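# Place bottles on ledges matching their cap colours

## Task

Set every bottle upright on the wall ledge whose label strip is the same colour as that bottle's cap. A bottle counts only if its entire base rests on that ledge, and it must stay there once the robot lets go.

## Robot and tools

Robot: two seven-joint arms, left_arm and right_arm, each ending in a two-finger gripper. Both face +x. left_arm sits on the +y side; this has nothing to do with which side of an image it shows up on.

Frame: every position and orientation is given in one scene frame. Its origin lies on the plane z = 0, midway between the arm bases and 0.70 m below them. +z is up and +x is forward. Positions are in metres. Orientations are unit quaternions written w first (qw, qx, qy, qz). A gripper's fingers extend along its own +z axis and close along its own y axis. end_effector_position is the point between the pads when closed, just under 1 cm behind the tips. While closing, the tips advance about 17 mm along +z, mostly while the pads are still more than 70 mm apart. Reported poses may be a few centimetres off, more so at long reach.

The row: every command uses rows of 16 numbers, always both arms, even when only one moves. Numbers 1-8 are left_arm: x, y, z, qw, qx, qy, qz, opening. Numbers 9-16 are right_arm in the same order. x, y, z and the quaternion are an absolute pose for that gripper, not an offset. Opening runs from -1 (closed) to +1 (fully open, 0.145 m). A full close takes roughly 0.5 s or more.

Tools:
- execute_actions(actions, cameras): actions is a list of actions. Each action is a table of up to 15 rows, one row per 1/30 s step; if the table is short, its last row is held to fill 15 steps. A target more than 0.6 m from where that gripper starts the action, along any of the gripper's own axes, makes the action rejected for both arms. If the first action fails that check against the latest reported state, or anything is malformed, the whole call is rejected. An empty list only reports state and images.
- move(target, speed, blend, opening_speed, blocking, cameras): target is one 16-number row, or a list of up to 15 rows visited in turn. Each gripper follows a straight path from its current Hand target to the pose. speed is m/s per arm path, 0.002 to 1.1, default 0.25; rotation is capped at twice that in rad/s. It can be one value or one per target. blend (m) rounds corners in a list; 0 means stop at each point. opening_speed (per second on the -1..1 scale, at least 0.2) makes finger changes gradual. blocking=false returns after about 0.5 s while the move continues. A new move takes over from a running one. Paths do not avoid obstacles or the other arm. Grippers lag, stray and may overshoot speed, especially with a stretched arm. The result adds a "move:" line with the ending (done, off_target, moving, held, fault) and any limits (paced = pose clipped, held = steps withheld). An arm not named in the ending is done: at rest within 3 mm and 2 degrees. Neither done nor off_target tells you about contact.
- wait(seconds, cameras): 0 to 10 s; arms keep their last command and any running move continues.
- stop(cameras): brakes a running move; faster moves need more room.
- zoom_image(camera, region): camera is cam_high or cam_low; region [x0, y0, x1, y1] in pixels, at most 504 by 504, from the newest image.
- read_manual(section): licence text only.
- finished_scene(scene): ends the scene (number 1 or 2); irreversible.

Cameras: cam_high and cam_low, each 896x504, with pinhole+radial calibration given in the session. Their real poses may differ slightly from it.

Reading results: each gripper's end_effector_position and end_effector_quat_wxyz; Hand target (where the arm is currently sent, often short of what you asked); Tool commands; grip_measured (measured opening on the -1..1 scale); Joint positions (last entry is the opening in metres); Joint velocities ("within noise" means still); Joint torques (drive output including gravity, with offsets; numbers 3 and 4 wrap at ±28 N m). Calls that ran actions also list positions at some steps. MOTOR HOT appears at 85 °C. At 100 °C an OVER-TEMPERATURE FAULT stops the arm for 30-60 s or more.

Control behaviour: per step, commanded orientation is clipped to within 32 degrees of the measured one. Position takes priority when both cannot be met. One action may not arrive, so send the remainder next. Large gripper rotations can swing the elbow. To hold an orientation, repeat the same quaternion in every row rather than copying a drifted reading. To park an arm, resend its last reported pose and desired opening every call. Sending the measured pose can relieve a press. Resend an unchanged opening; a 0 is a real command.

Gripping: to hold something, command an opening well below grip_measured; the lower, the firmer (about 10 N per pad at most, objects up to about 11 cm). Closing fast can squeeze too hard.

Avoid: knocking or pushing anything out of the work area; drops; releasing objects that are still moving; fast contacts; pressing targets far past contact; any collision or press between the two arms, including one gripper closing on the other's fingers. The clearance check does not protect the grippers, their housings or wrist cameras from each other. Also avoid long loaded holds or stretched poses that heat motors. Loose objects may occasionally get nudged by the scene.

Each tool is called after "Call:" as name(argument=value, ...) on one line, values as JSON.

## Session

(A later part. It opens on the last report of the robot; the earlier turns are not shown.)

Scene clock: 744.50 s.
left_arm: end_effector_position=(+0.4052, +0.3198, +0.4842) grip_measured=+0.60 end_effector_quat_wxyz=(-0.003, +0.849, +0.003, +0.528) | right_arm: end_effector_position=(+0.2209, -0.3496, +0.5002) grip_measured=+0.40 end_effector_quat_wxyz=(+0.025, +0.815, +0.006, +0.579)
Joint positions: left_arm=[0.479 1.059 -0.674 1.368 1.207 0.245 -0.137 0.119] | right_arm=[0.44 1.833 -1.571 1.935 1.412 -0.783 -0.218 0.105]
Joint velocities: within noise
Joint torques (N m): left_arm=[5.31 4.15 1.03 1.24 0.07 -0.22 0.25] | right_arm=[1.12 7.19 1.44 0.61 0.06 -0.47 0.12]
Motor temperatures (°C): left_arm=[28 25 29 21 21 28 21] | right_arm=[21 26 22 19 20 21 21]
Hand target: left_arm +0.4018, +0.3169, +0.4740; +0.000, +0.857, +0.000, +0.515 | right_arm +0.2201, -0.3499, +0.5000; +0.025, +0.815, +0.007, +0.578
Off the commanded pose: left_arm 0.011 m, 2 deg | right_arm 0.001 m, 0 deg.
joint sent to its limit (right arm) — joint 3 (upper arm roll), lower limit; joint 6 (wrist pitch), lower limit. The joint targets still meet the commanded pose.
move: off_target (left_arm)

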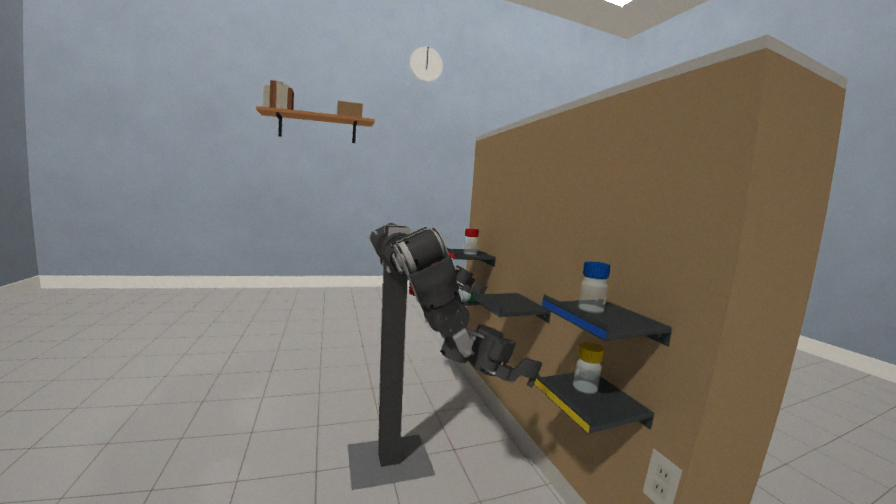

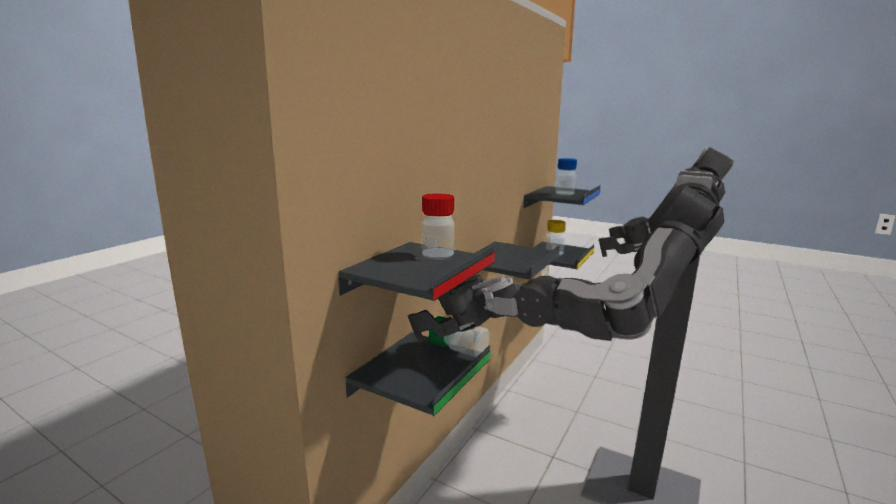

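Call:
move(target=[[0.376,0.319,0.484,0,0.857,0,0.515,0.6,0.22,-0.35,0.5,0.025,0.815,0.007,0.579,0.4],[0.376,0.319,0.484,0,0.857,0,0.515,-0.6,0.22,-0.35,0.5,0.025,0.815,0.007,0.579,0.4]], speed=0.05, opening_speed=1)

Call:
zoom_image(camera="cam_low", region=[390, 245, 530, 375])

Scene clock: 755.97 s.
left_arm: end_effector_position=(+0.3762, +0.3186, +0.4842) grip_measured=-0.33 end_effector_quat_wxyz=(+0.001, +0.857, -0.001, +0.515) | right_arm: end_effector_position=(+0.2209, -0.3496, +0.5002) grip_measured=+0.40 end_effector_quat_wxyz=(+0.025, +0.815, +0.006, +0.579)
Joint positions: left_arm=[0.355 1.189 -0.656 1.518 1.302 0.204 -0.179 0.051] | right_arm=[0.44 1.833 -1.571 1.935 1.412 -0.783 -0.218 0.105]
Joint velocities: within noise
Joint torques (N m): left_arm=[5.68 6.24 3.25 2.39 0.09 -0.64 -0.01] | right_arm=[1.07 7.03 1.43 0.51 0.06 -0.49 0.14]
Motor temperatures (°C): left_arm=[26 25 28 21 21 27 21] | right_arm=[21 26 22 19 20 21 21]
Hand target: left_arm +0.3760, +0.3190, +0.4840; +0.000, +0.857, +0.000, +0.515 | right_arm +0.2201, -0.3499, +0.5000; +0.025, +0.815, +0.007, +0.578
Off the commanded pose: left_arm 0.000 m, 0 deg | right_arm 0.001 m, 0 deg.
joint sent to its limit (right arm) — joint 3 (upper arm roll), lower limit; joint 6 (wrist pitch), lower limit. The joint targets still meet the commanded pose.
move: done

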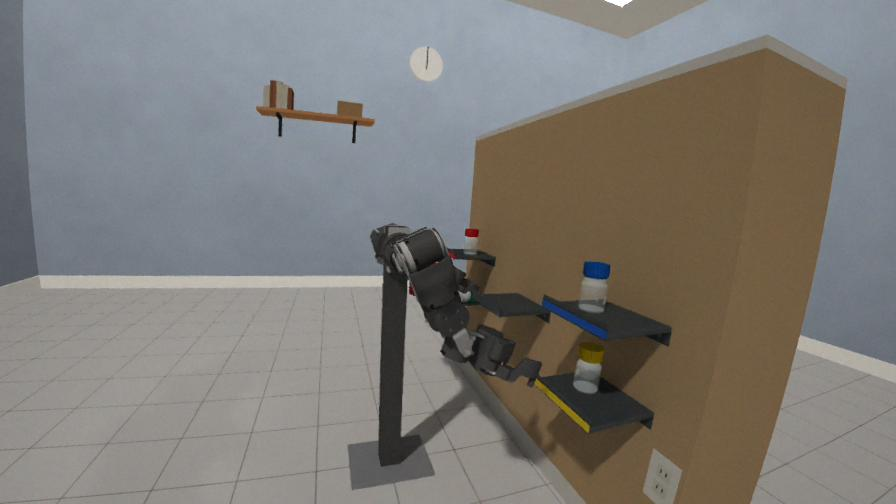

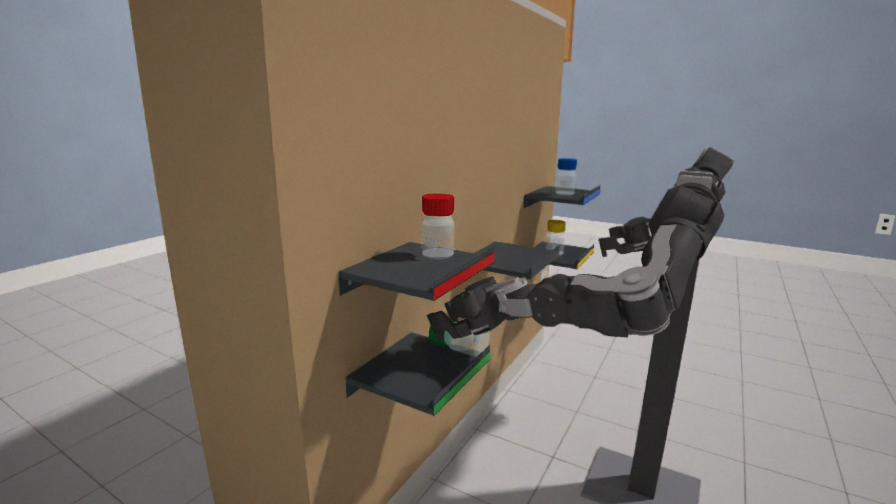

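Scaled by 3.600 from the camera's 896x504 image, which has a finer 1280x720 frame.

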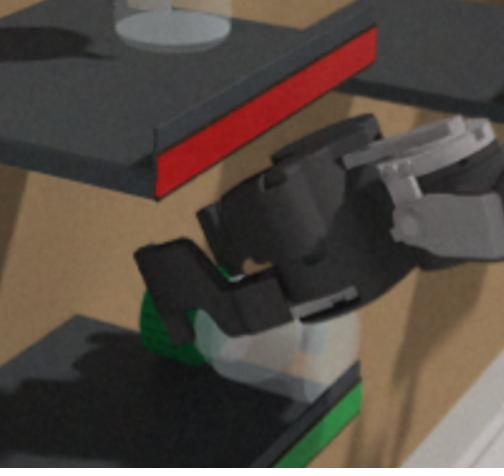

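Call:
move(target=[[0.382,0.319,0.5,0,0.79,0,0.613,-0.6,0.22,-0.35,0.5,0.025,0.815,0.007,0.579,0.4],[0.378,0.319,0.52,0,0.7071,0,0.7071,-0.6,0.22,-0.35,0.5,0.025,0.815,0.007,0.579,0.4]], speed=0.05)

Call:
zoom_image(camera="cam_low", region=[390, 245, 530, 375])

Scene clock: 773.90 s.
left_arm: end_effector_position=(+0.3782, +0.3199, +0.5207) grip_measured=-0.33 end_effector_quat_wxyz=(-0.002, +0.709, +0.000, +0.705) | right_arm: end_effector_position=(+0.2209, -0.3496, +0.5002) grip_measured=+0.40 end_effector_quat_wxyz=(+0.025, +0.815, +0.006, +0.579)
Joint positions: left_arm=[0.225 1.148 -0.656 1.473 1.161 -0.409 -0.178 0.051] | right_arm=[0.44 1.833 -1.571 1.935 1.412 -0.783 -0.218 0.105]
Joint velocities: within noise
Joint torques (N m): left_arm=[5.18 5.37 2.85 1.73 -0.02 -0.94 0.14] | right_arm=[1.09 7.16 1.5 0.55 0.05 -0.48 0.13]
Motor temperatures (°C): left_arm=[24 25 27 21 21 27 21] | right_arm=[21 27 22 19 20 21 21]
Hand target: left_arm +0.3780, +0.3191, +0.5200; +0.000, +0.707, +0.000, +0.707 | right_arm +0.2201, -0.3499, +0.5000; +0.025, +0.815, +0.007, +0.578
Off the commanded pose: left_arm 0.001 m, 0 deg | right_arm 0.001 m, 0 deg.
joint sent to its limit (right arm) — joint 3 (upper arm roll), lower limit; joint 6 (wrist pitch), lower limit. The joint targets still meet the commanded pose.
move: done

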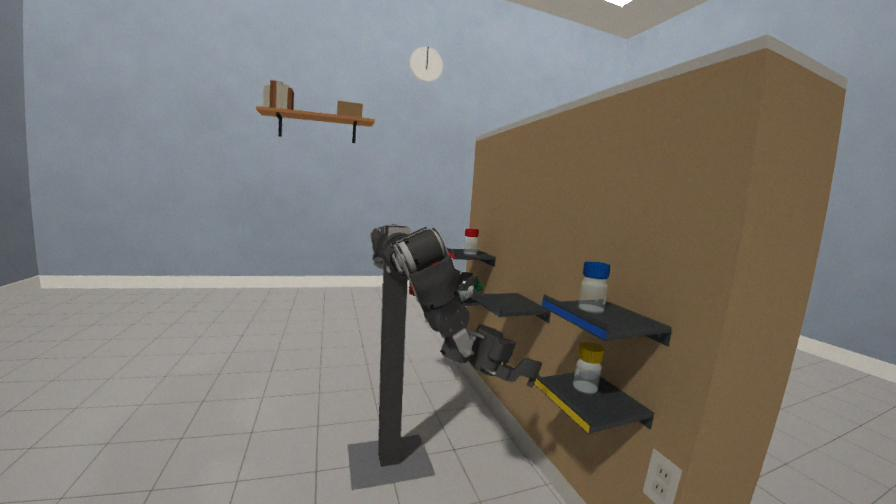

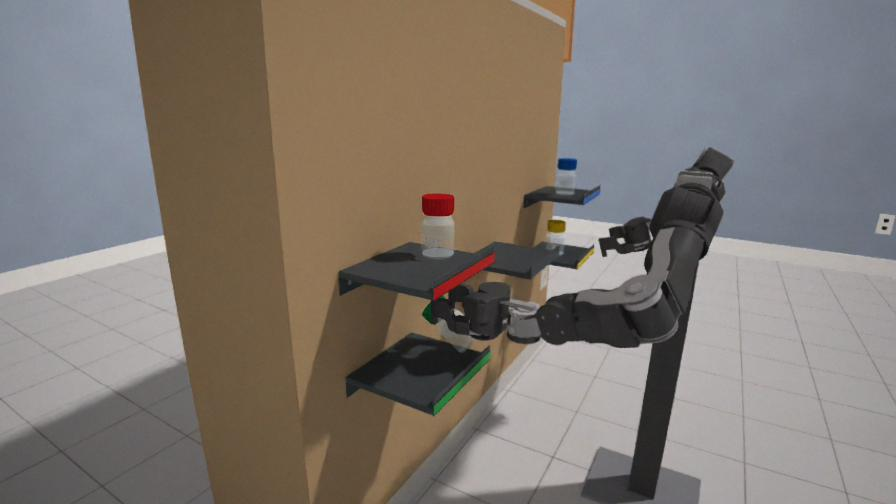

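Scaled by 3.600 from the camera's 896x504 image, which has a finer 1280x720 frame.

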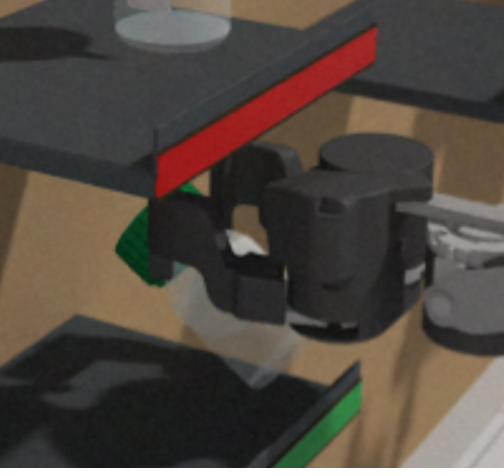

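Call:
move(target=[[0.4,0.32,0.527,0,0.66,0,0.751,-0.6,0.22,-0.35,0.5,0.025,0.815,0.007,0.579,0.4],[0.428,0.322,0.527,0,0.608,0,0.794,-0.6,0.22,-0.35,0.5,0.025,0.815,0.007,0.579,0.4]], speed=0.05)

Call:
zoom_image(camera="cam_low", region=[390, 245, 530, 375])

Scene clock: 795.90 s.
left_arm: end_effector_position=(+0.4185, +0.3243, +0.5261) grip_measured=-0.32 end_effector_quat_wxyz=(-0.003, +0.603, -0.020, +0.797) | right_arm: end_effector_position=(+0.2209, -0.3496, +0.5002) grip_measured=+0.40 end_effector_quat_wxyz=(+0.025, +0.815, +0.006, +0.579)
Joint positions: left_arm=[0.437 0.847 -0.656 1.017 1.02 -0.669 0.071 0.052] | right_arm=[0.44 1.833 -1.571 1.935 1.412 -0.783 -0.218 0.105]
Joint velocities: within noise
Joint torques (N m): left_arm=[14.6 -0.46 2.03 1.03 0.35 0.59 -0.62] | right_arm=[1.17 7.05 1.43 0.53 0.04 -0.46 0.12]
Motor temperatures (°C): left_arm=[25 25 27 21 21 27 21] | right_arm=[21 27 22 19 20 21 21]
Hand target: left_arm +0.4273, +0.3217, +0.5271; +0.000, +0.608, -0.001, +0.794 | right_arm +0.2201, -0.3499, +0.5000; +0.025, +0.815, +0.007, +0.578
Off the commanded pose: left_arm 0.010 m, 2 deg | right_arm 0.001 m, 0 deg.
joint sent to its limit (right arm) — joint 3 (upper arm roll), lower limit; joint 6 (wrist pitch), lower limit. The joint targets still meet the commanded pose.
move: off_target (left_arm)

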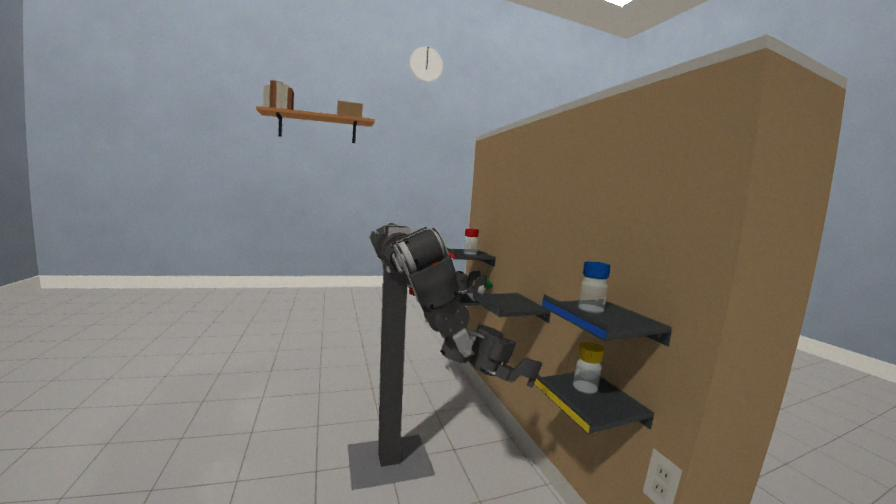

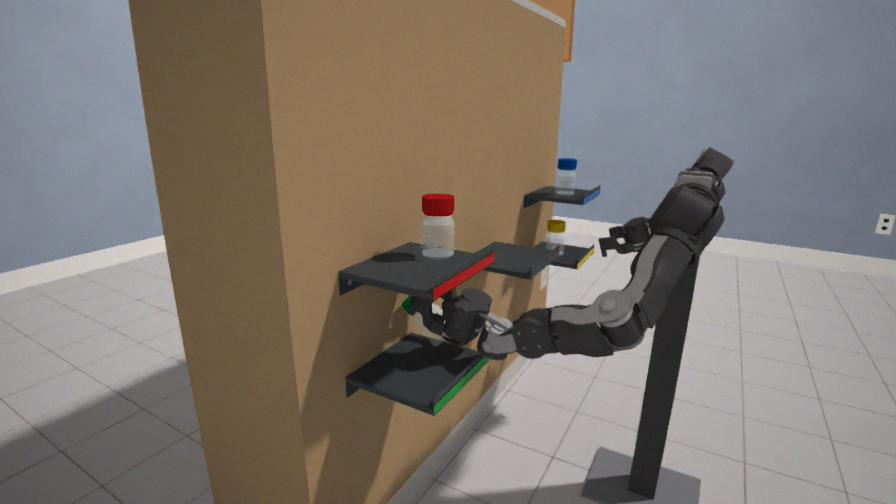

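Scaled by 3.600 from the camera's 896x504 image, which has a finer 1280x720 frame.

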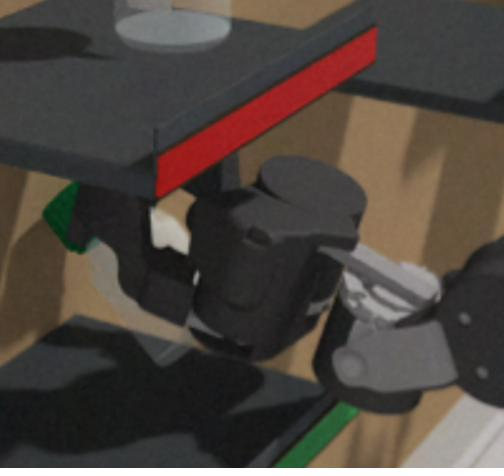

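Call:
move(target=[[0.408,0.322,0.522,0,0.63,0,0.777,-0.6,0.22,-0.35,0.5,0.025,0.815,0.007,0.579,0.4],[0.405,0.322,0.503,0,0.66,0,0.751,-0.6,0.22,-0.35,0.5,0.025,0.815,0.007,0.579,0.4]], speed=0.04)

Call:
zoom_image(camera="cam_low", region=[390, 245, 530, 375])

Scene clock: 808.40 s.
left_arm: end_effector_position=(+0.4069, +0.3235, +0.5210) grip_measured=-0.34 end_effector_quat_wxyz=(+0.000, +0.635, +0.000, +0.772) | right_arm: end_effector_position=(+0.2209, -0.3496, +0.5002) grip_measured=+0.40 end_effector_quat_wxyz=(+0.025, +0.815, +0.006, +0.579)
Joint positions: left_arm=[0.379 0.936 -0.698 1.166 1.076 -0.604 -0.041 0.05] | right_arm=[0.44 1.833 -1.571 1.935 1.412 -0.783 -0.218 0.105]
Joint velocities: within noise
Joint torques (N m): left_arm=[3.26 4.84 -0.01 1.51 0.18 0.52 -0.02] | right_arm=[1.12 7.08 1.46 0.57 0.04 -0.48 0.13]
Motor temperatures (°C): left_arm=[30 24 26 21 21 27 21] | right_arm=[21 27 22 19 20 21 21]
Hand target: left_arm +0.4043, +0.3219, +0.5032; +0.000, +0.660, +0.000, +0.751 | right_arm +0.2201, -0.3499, +0.5000; +0.025, +0.815, +0.007, +0.578
Off the commanded pose: left_arm 0.018 m, 4 deg | right_arm 0.001 m, 0 deg.
joint sent to its limit (right arm) — joint 3 (upper arm roll), lower limit; joint 6 (wrist pitch), lower limit. The joint targets still meet the commanded pose.
move: off_target (left_arm)

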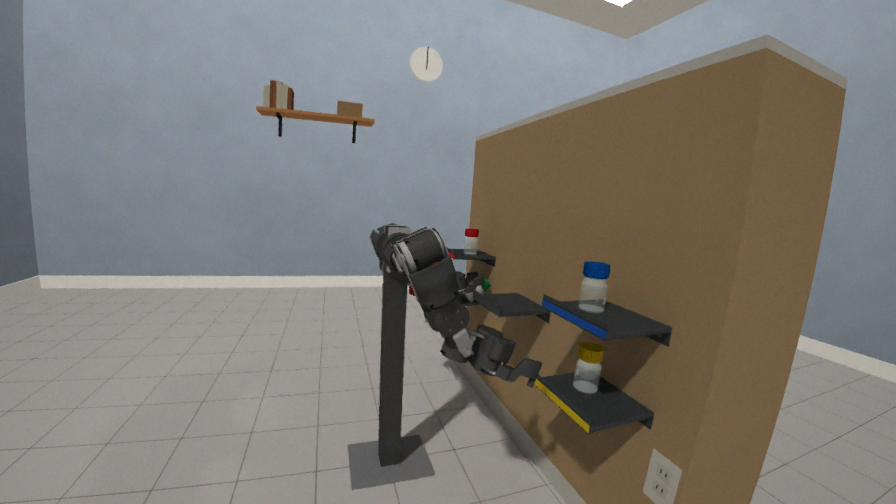

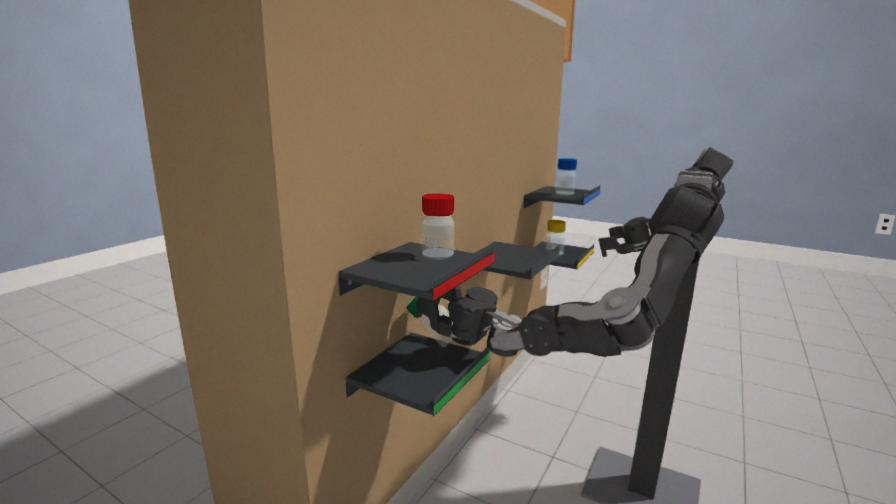

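Scaled by 3.600 from the camera's 896x504 image, which has a finer 1280x720 frame.

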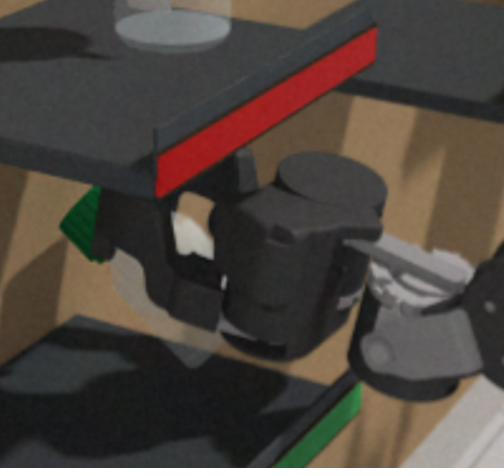

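Call:
move(target=[[0.407,0.322,0.53,0,0.68,0,0.733,-0.6,0.22,-0.35,0.5,0.025,0.815,0.007,0.579,0.4],[0.43,0.322,0.53,0,0.68,0,0.733,-0.6,0.22,-0.35,0.5,0.025,0.815,0.007,0.579,0.4]], speed=0.04)

Call:
zoom_image(camera="cam_low", region=[390, 245, 530, 375])

Call:
zoom_image(camera="cam_high", region=[440, 250, 510, 310])

Scene clock: 828.20 s.
left_arm: end_effector_position=(+0.4275, +0.3211, +0.5281) grip_measured=-0.28 end_effector_quat_wxyz=(+0.001, +0.680, -0.004, +0.733) | right_arm: end_effector_position=(+0.2209, -0.3496, +0.5002) grip_measured=+0.40 end_effector_quat_wxyz=(+0.025, +0.815, +0.006, +0.579)
Joint positions: left_arm=[0.484 0.95 -0.722 1.182 1.096 -0.391 -0.044 0.054] | right_arm=[0.44 1.833 -1.571 1.935 1.412 -0.783 -0.218 0.105]
Joint velocities: within noise
Joint torques (N m): left_arm=[9.88 4.26 3 1.46 0.14 -0.37 -0.04] | right_arm=[1.2 7.16 1.44 0.55 0.07 -0.46 0.16]
Motor temperatures (°C): left_arm=[25 24 25 21 21 26 21] | right_arm=[20 27 22 19 20 21 21]
Hand target: left_arm +0.4299, +0.3220, +0.5300; +0.000, +0.680, +0.000, +0.733 | right_arm +0.2201, -0.3499, +0.5000; +0.025, +0.815, +0.007, +0.578
Off the commanded pose: left_arm 0.003 m, 0 deg | right_arm 0.001 m, 0 deg.
joint sent to its limit (right arm) — joint 3 (upper arm roll), lower limit; joint 6 (wrist pitch), lower limit. The joint targets still meet the commanded pose.
move: done

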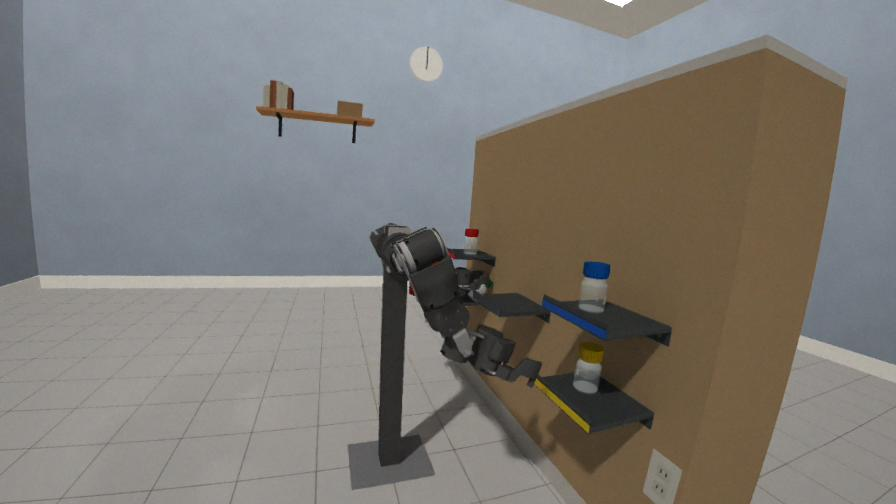

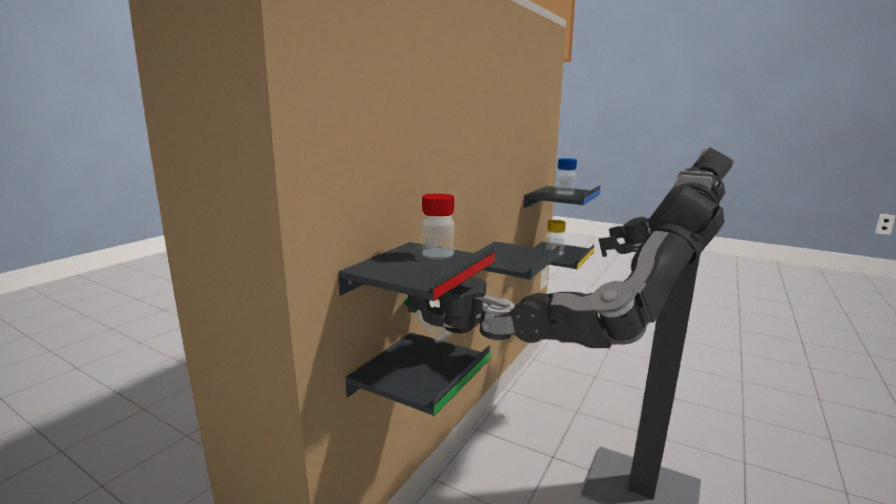

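Scaled by 3.600 from the camera's 896x504 image, which has a finer 1280x720 frame.

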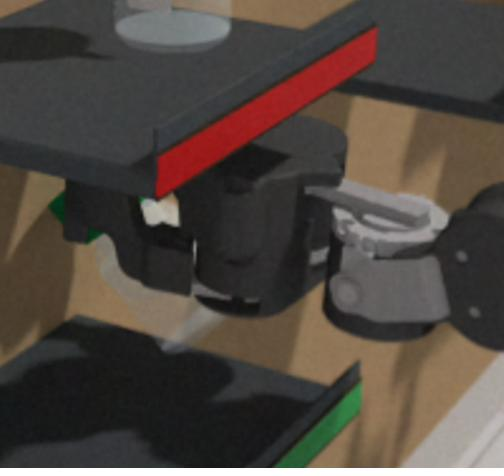

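Scaled by 7.200 from the camera's 896x504 image, which has a finer 1280x720 frame.

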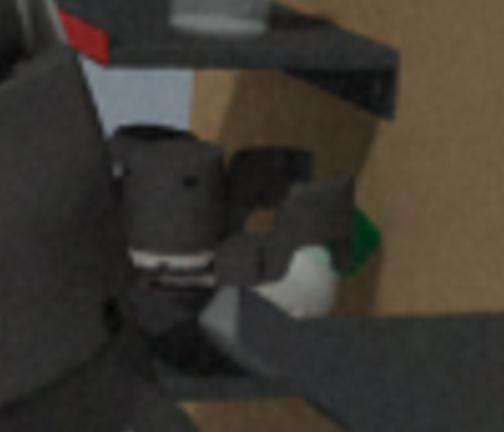

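Call:
move(target=[[0.425,0.322,0.515,0,0.66,0,0.751,-0.6,0.22,-0.35,0.5,0.025,0.815,0.007,0.579,0.4],[0.38,0.322,0.503,0,0.66,0,0.751,-0.6,0.22,-0.35,0.5,0.025,0.815,0.007,0.579,0.4]], speed=0.04)

Call:
zoom_image(camera="cam_low", region=[390, 245, 530, 375])

Call:
zoom_image(camera="cam_high", region=[440, 250, 510, 310])

Scene clock: 839.83 s.
left_arm: end_effector_position=(+0.3823, +0.3230, +0.5245) grip_measured=-0.30 end_effector_quat_wxyz=(+0.002, +0.629, +0.001, +0.778) | right_arm: end_effector_position=(+0.2209, -0.3496, +0.5002) grip_measured=+0.40 end_effector_quat_wxyz=(+0.025, +0.815, +0.006, +0.579)
Joint positions: left_arm=[0.309 1.051 -0.772 1.298 1.127 -0.703 -0.126 0.053] | right_arm=[0.44 1.833 -1.571 1.935 1.412 -0.783 -0.218 0.105]
Joint velocities: within noise
Joint torques (N m): left_arm=[1.73 5.29 -0.39 1.01 0.17 0.84 -0.01] | right_arm=[1.09 7.21 1.48 0.5 0.03 -0.49 0.12]
Motor temperatures (°C): left_arm=[27 24 25 21 21 26 21] | right_arm=[20 27 22 19 20 21 21]
Hand target: left_arm +0.3789, +0.3219, +0.5034; +0.000, +0.660, +0.000, +0.751 | right_arm +0.2201, -0.3499, +0.5000; +0.025, +0.815, +0.007, +0.578
Off the commanded pose: left_arm 0.022 m, 5 deg | right_arm 0.001 m, 0 deg.
joint sent to its limit (right arm) — joint 3 (upper arm roll), lower limit; joint 6 (wrist pitch), lower limit. The joint targets still meet the commanded pose.
move: off_target (left_arm)

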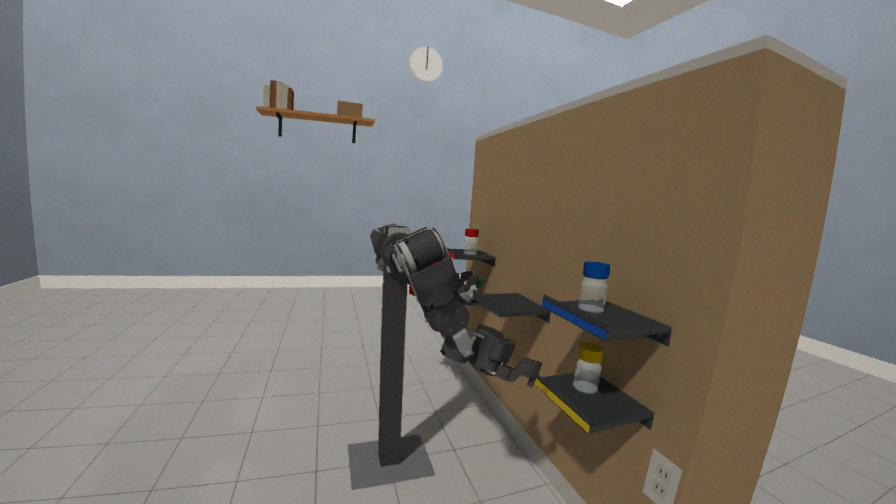

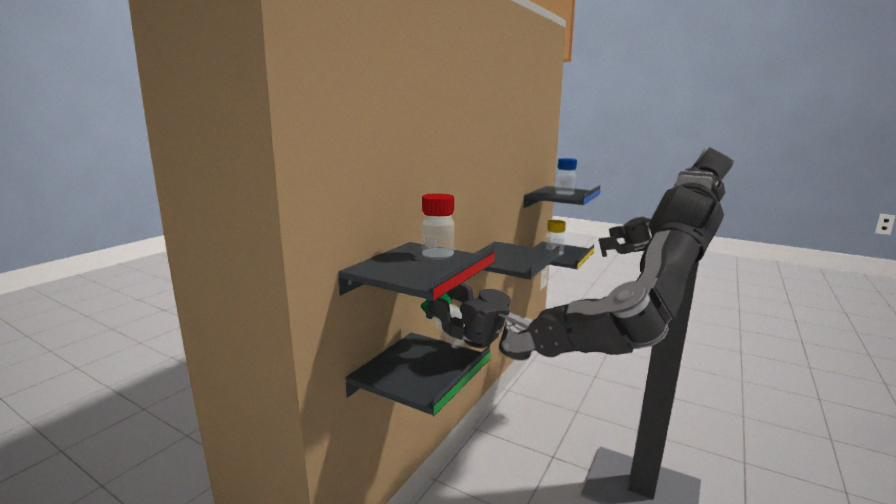

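Scaled by 3.600 from the camera's 896x504 image, which has a finer 1280x720 frame.

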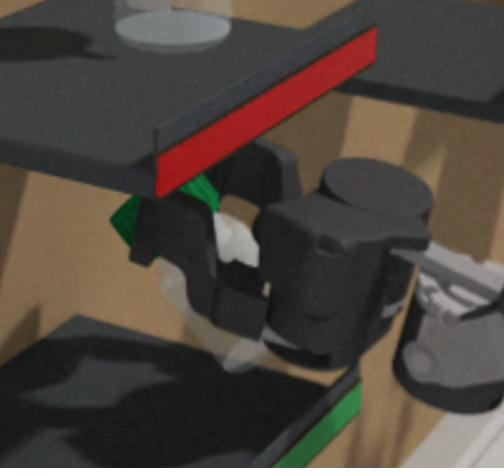

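Scaled by 7.200 from the camera's 896x504 image, which has a finer 1280x720 frame.

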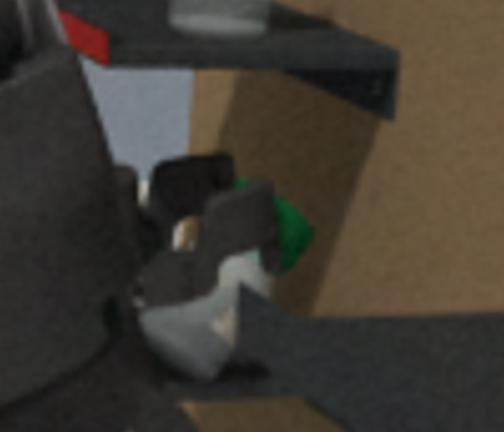

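Call:
move(target=[[0.39,0.322,0.535,0,0.66,0,0.751,-0.6,0.22,-0.35,0.5,0.025,0.815,0.007,0.579,0.4],[0.412,0.322,0.535,0,0.66,0,0.751,-0.6,0.22,-0.35,0.5,0.025,0.815,0.007,0.579,0.4],[0.412,0.322,0.535,0,0.66,0,0.751,-0.36,0.22,-0.35,0.5,0.025,0.815,0.007,0.579,0.4]], speed=0.05, opening_speed=0.3)

Call:
zoom_image(camera="cam_low", region=[390, 245, 530, 375])

Scene clock: 852.70 s.
left_arm: end_effector_position=(+0.4117, +0.3234, +0.5350) grip_measured=-0.30 end_effector_quat_wxyz=(-0.002, +0.662, +0.002, +0.750) | right_arm: end_effector_position=(+0.2209, -0.3496, +0.5002) grip_measured=+0.40 end_effector_quat_wxyz=(+0.025, +0.815, +0.006, +0.579)
Joint positions: left_arm=[0.452 1.028 -0.789 1.262 1.146 -0.502 -0.108 0.053] | right_arm=[0.44 1.833 -1.571 1.935 1.412 -0.783 -0.218 0.105]
Joint velocities: within noise
Joint torques (N m): left_arm=[7.05 5.05 2.74 1.88 0.03 -0.78 0.22] | right_arm=[1.12 7.11 1.54 0.61 0.07 -0.5 0.15]
Motor temperatures (°C): left_arm=[25 25 25 21 21 26 21] | right_arm=[20 27 22 19 20 21 21]
Hand target: left_arm +0.4120, +0.3220, +0.5350; +0.000, +0.660, +0.000, +0.751 | right_arm +0.2201, -0.3499, +0.5000; +0.025, +0.815, +0.007, +0.578
Off the commanded pose: left_arm 0.001 m, 0 deg | right_arm 0.001 m, 0 deg.
joint sent to its limit (right arm) — joint 3 (upper arm roll), lower limit; joint 6 (wrist pitch), lower limit. The joint targets still meet the commanded pose.
move: done

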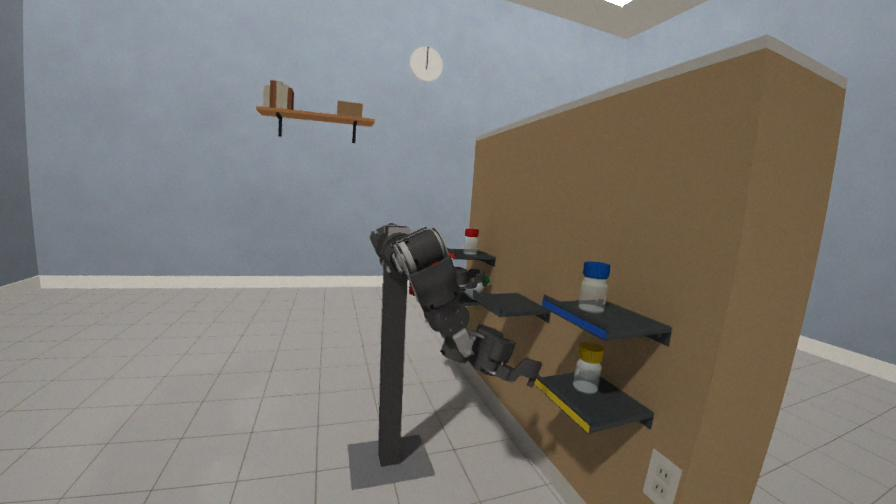

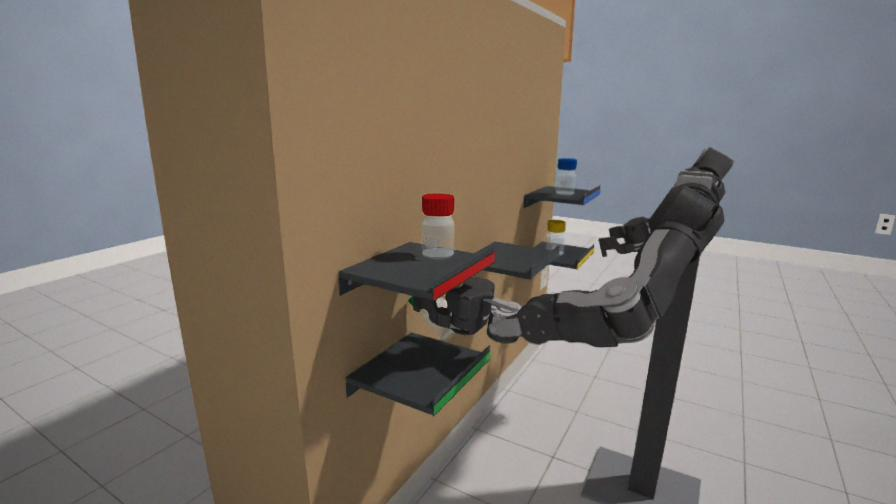

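Scaled by 3.600 from the camera's 896x504 image, which has a finer 1280x720 frame.

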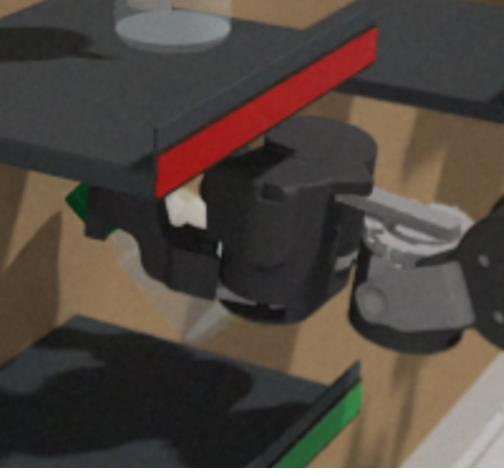

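Call:
move(target=[0.412,0.322,0.53,0,0.66,0,0.751,-0.315,0.22,-0.35,0.5,0.025,0.815,0.007,0.579,0.4], opening_speed=0.2)

Call:
zoom_image(camera="cam_low", region=[390, 245, 530, 375])

Scene clock: 862.37 s.
left_arm: end_effector_position=(+0.4123, +0.3237, +0.5308) grip_measured=-0.30 end_effector_quat_wxyz=(-0.003, +0.662, +0.001, +0.749) | right_arm: end_effector_position=(+0.2209, -0.3496, +0.5002) grip_measured=+0.40 end_effector_quat_wxyz=(+0.025, +0.815, +0.006, +0.579)
Joint positions: left_arm=[0.451 1.014 -0.789 1.242 1.14 -0.508 -0.1 0.053] | right_arm=[0.44 1.833 -1.571 1.935 1.412 -0.783 -0.218 0.105]
Joint velocities: within noise
Joint torques (N m): left_arm=[6.32 4.76 2.67 1.87 0.04 -0.95 0.22] | right_arm=[1.04 7.11 1.44 0.55 0.06 -0.46 0.12]
Motor temperatures (°C): left_arm=[26 25 25 21 21 27 21] | right_arm=[20 27 22 19 20 21 21]
Hand target: left_arm +0.4120, +0.3219, +0.5300; +0.000, +0.660, +0.000, +0.751 | right_arm +0.2201, -0.3499, +0.5000; +0.025, +0.815, +0.007, +0.578
Off the commanded pose: left_arm 0.002 m, 0 deg | right_arm 0.001 m, 0 deg.
joint sent to its limit (right arm) — joint 3 (upper arm roll), lower limit; joint 6 (wrist pitch), lower limit. The joint targets still meet the commanded pose.
move: done

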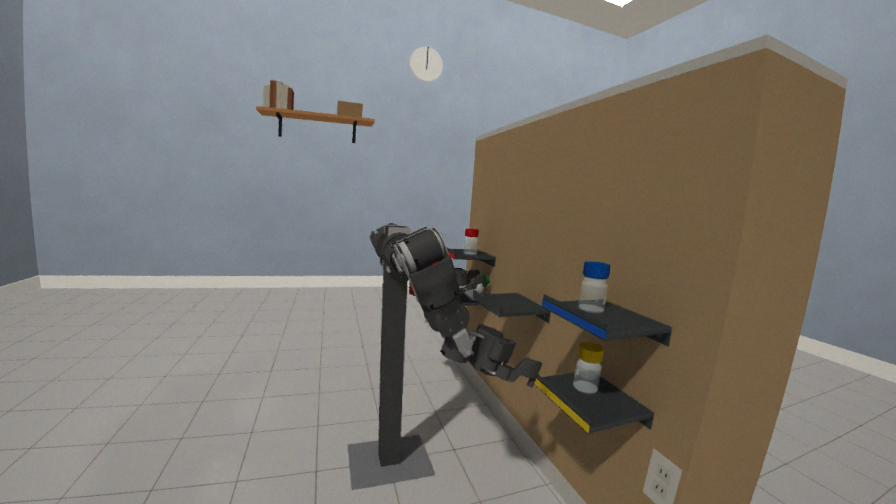

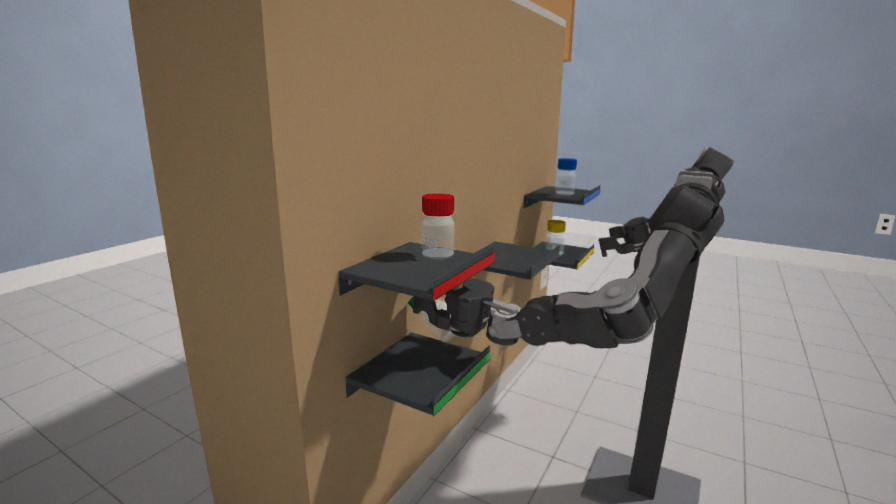

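Scaled by 3.600 from the camera's 896x504 image, which has a finer 1280x720 frame.

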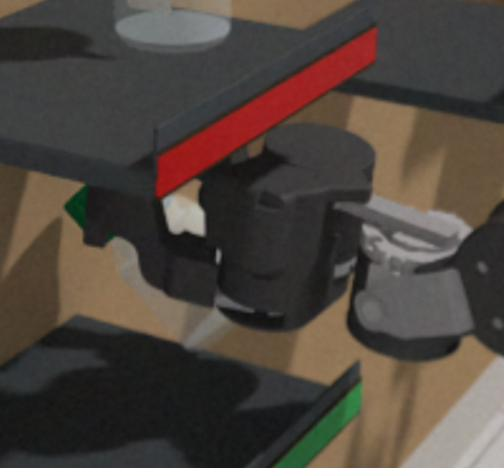

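Call:
move(target=[[0.412,0.322,0.51,0,0.66,0,0.751,-0.312,0.22,-0.35,0.5,0.025,0.815,0.007,0.579,0.4],[0.37,0.322,0.51,0,0.66,0,0.751,-0.312,0.22,-0.35,0.5,0.025,0.815,0.007,0.579,0.4]], speed=0.05)

Call:
zoom_image(camera="cam_low", region=[390, 245, 530, 375])

Scene clock: 884.43 s.
left_arm: end_effector_position=(+0.3720, +0.3224, +0.5238) grip_measured=-0.30 end_effector_quat_wxyz=(+0.002, +0.640, +0.000, +0.768) | right_arm: end_effector_position=(+0.2209, -0.3496, +0.5002) grip_measured=+0.40 end_effector_quat_wxyz=(+0.025, +0.815, +0.006, +0.579)
Joint positions: left_arm=[0.278 1.113 -0.8 1.368 1.146 -0.709 -0.167 0.053] | right_arm=[0.44 1.833 -1.571 1.935 1.412 -0.783 -0.218 0.105]
Joint velocities: within noise
Joint torques (N m): left_arm=[3.05 5.84 0.39 1.57 0.18 0.29 -0.04] | right_arm=[1.09 7.16 1.46 0.61 0.05 -0.46 0.13]
Motor temperatures (°C): left_arm=[26 25 25 21 21 27 21] | right_arm=[20 27 22 19 20 21 21]
Hand target: left_arm +0.3695, +0.3219, +0.5101; +0.000, +0.660, +0.000, +0.751 | right_arm +0.2201, -0.3499, +0.5000; +0.025, +0.815, +0.007, +0.578
Off the commanded pose: left_arm 0.014 m, 3 deg | right_arm 0.001 m, 0 deg.
joint sent to its limit (right arm) — joint 3 (upper arm roll), lower limit; joint 6 (wrist pitch), lower limit. The joint targets still meet the commanded pose.
move: off_target (left_arm)

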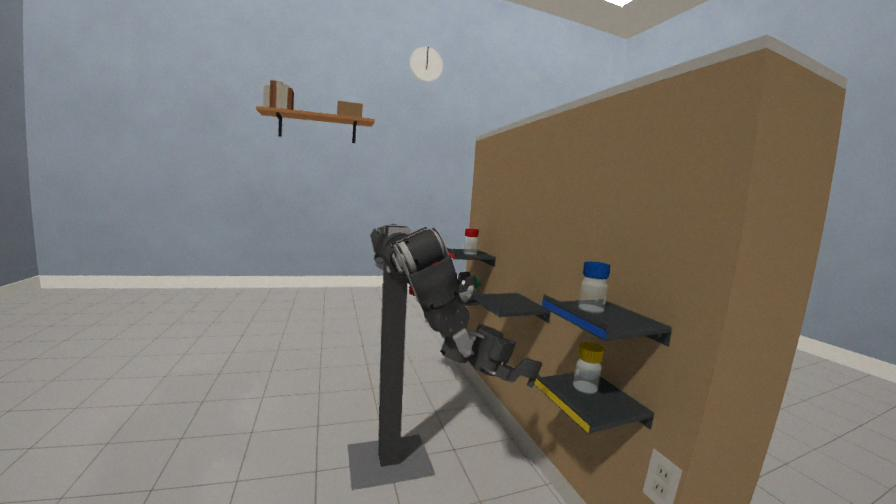

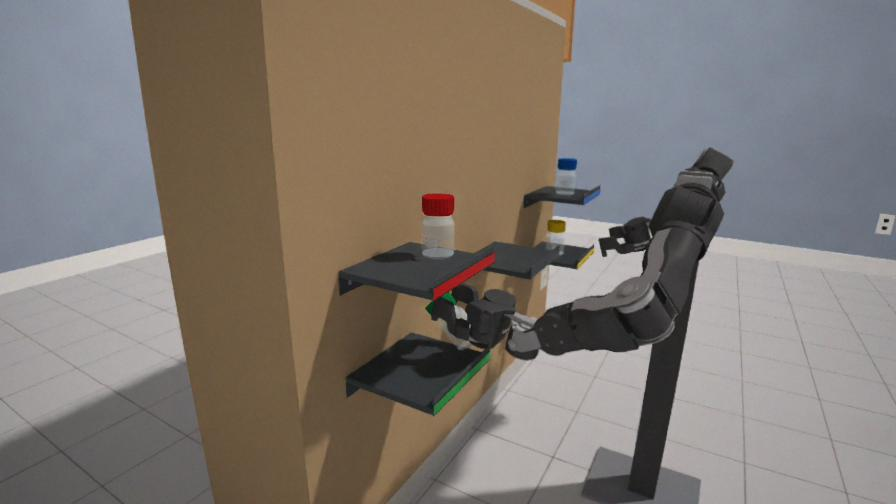

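Scaled by 3.600 from the camera's 896x504 image, which has a finer 1280x720 frame.

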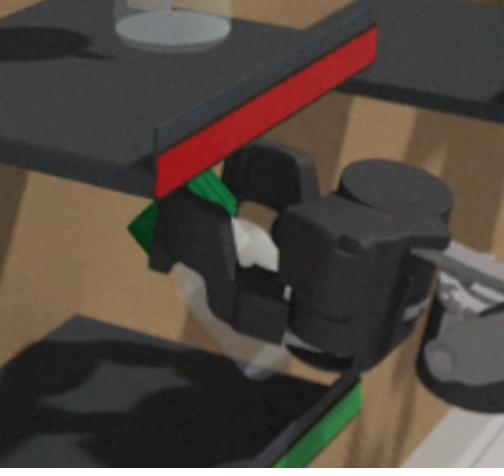

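Call:
move(target=[[0.375,0.322,0.535,0,0.69,0,0.724,-0.36,0.22,-0.35,0.5,0.025,0.815,0.007,0.579,0.4],[0.415,0.322,0.535,0,0.7071,0,0.7071,-0.32,0.22,-0.35,0.5,0.025,0.815,0.007,0.579,0.4],[0.46,0.322,0.535,0,0.7071,0,0.7071,-0.32,0.22,-0.35,0.5,0.025,0.815,0.007,0.579,0.4]], speed=0.05, opening_speed=0.2)

Call:
zoom_image(camera="cam_low", region=[390, 245, 530, 375])

Call:
zoom_image(camera="cam_high", region=[440, 250, 510, 310])

Scene clock: 918.40 s.
left_arm: end_effector_position=(+0.4545, +0.3258, +0.5351) grip_measured=-0.33 end_effector_quat_wxyz=(-0.005, +0.702, -0.004, +0.712) | right_arm: end_effector_position=(+0.2209, -0.3496, +0.5002) grip_measured=+0.40 end_effector_quat_wxyz=(+0.025, +0.815, +0.006, +0.579)
Joint positions: left_arm=[0.664 0.912 -0.824 1.064 1.126 -0.285 -0.014 0.051] | right_arm=[0.44 1.833 -1.571 1.935 1.412 -0.783 -0.218 0.105]
Joint velocities: within noise
Joint torques (N m): left_arm=[13.44 0.86 2.3 0.05 0.19 0.29 0.09] | right_arm=[1.02 7.05 1.48 0.7 0.04 -0.46 0.14]
Motor temperatures (°C): left_arm=[25 25 24 21 21 26 21] | right_arm=[20 27 22 19 20 21 21]
Hand target: left_arm +0.4597, +0.3218, +0.5353; +0.000, +0.707, +0.000, +0.707 | right_arm +0.2201, -0.3499, +0.5000; +0.025, +0.815, +0.007, +0.578
Off the commanded pose: left_arm 0.007 m, 1 deg | right_arm 0.001 m, 0 deg.
joint sent to its limit (right arm) — joint 3 (upper arm roll), lower limit; joint 6 (wrist pitch), lower limit. The joint targets still meet the commanded pose.
move: off_target (left_arm)

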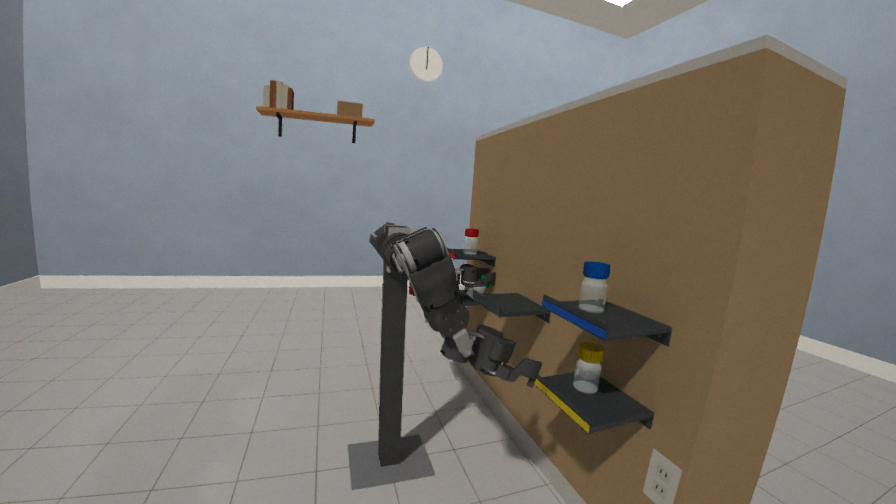

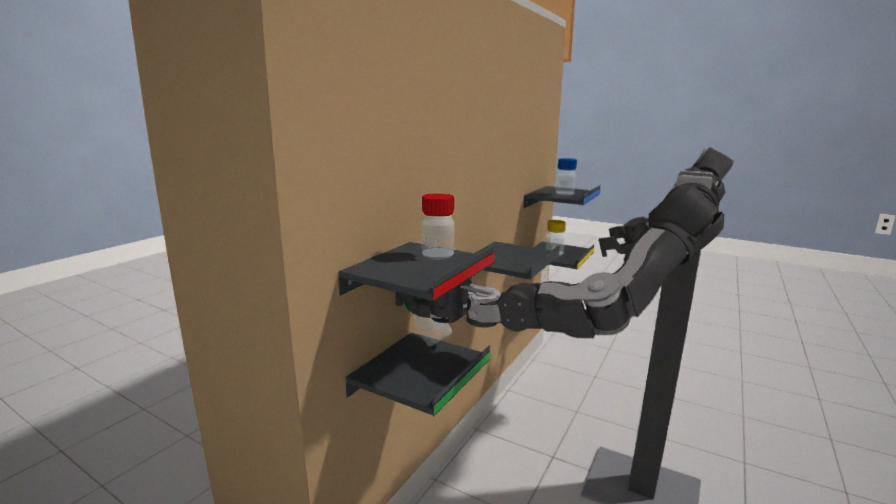

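Scaled by 3.600 from the camera's 896x504 image, which has a finer 1280x720 frame.

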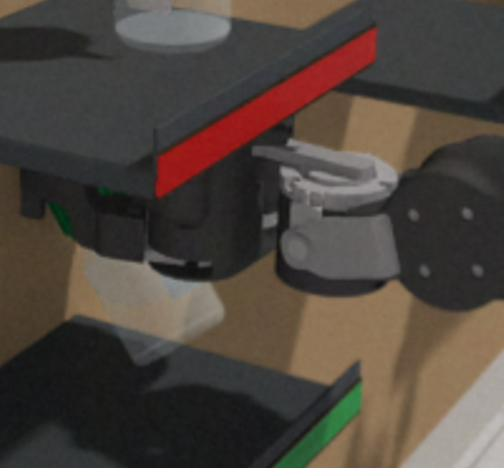

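Scaled by 7.200 from the camera's 896x504 image, which has a finer 1280x720 frame.

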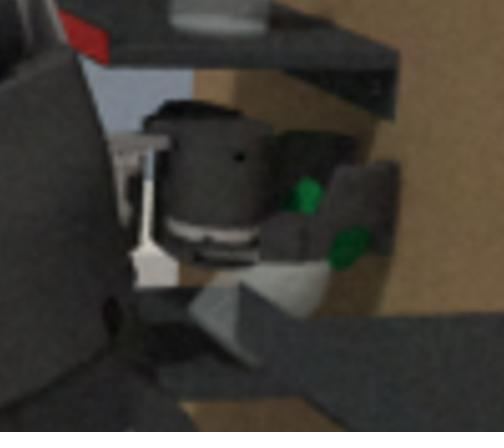

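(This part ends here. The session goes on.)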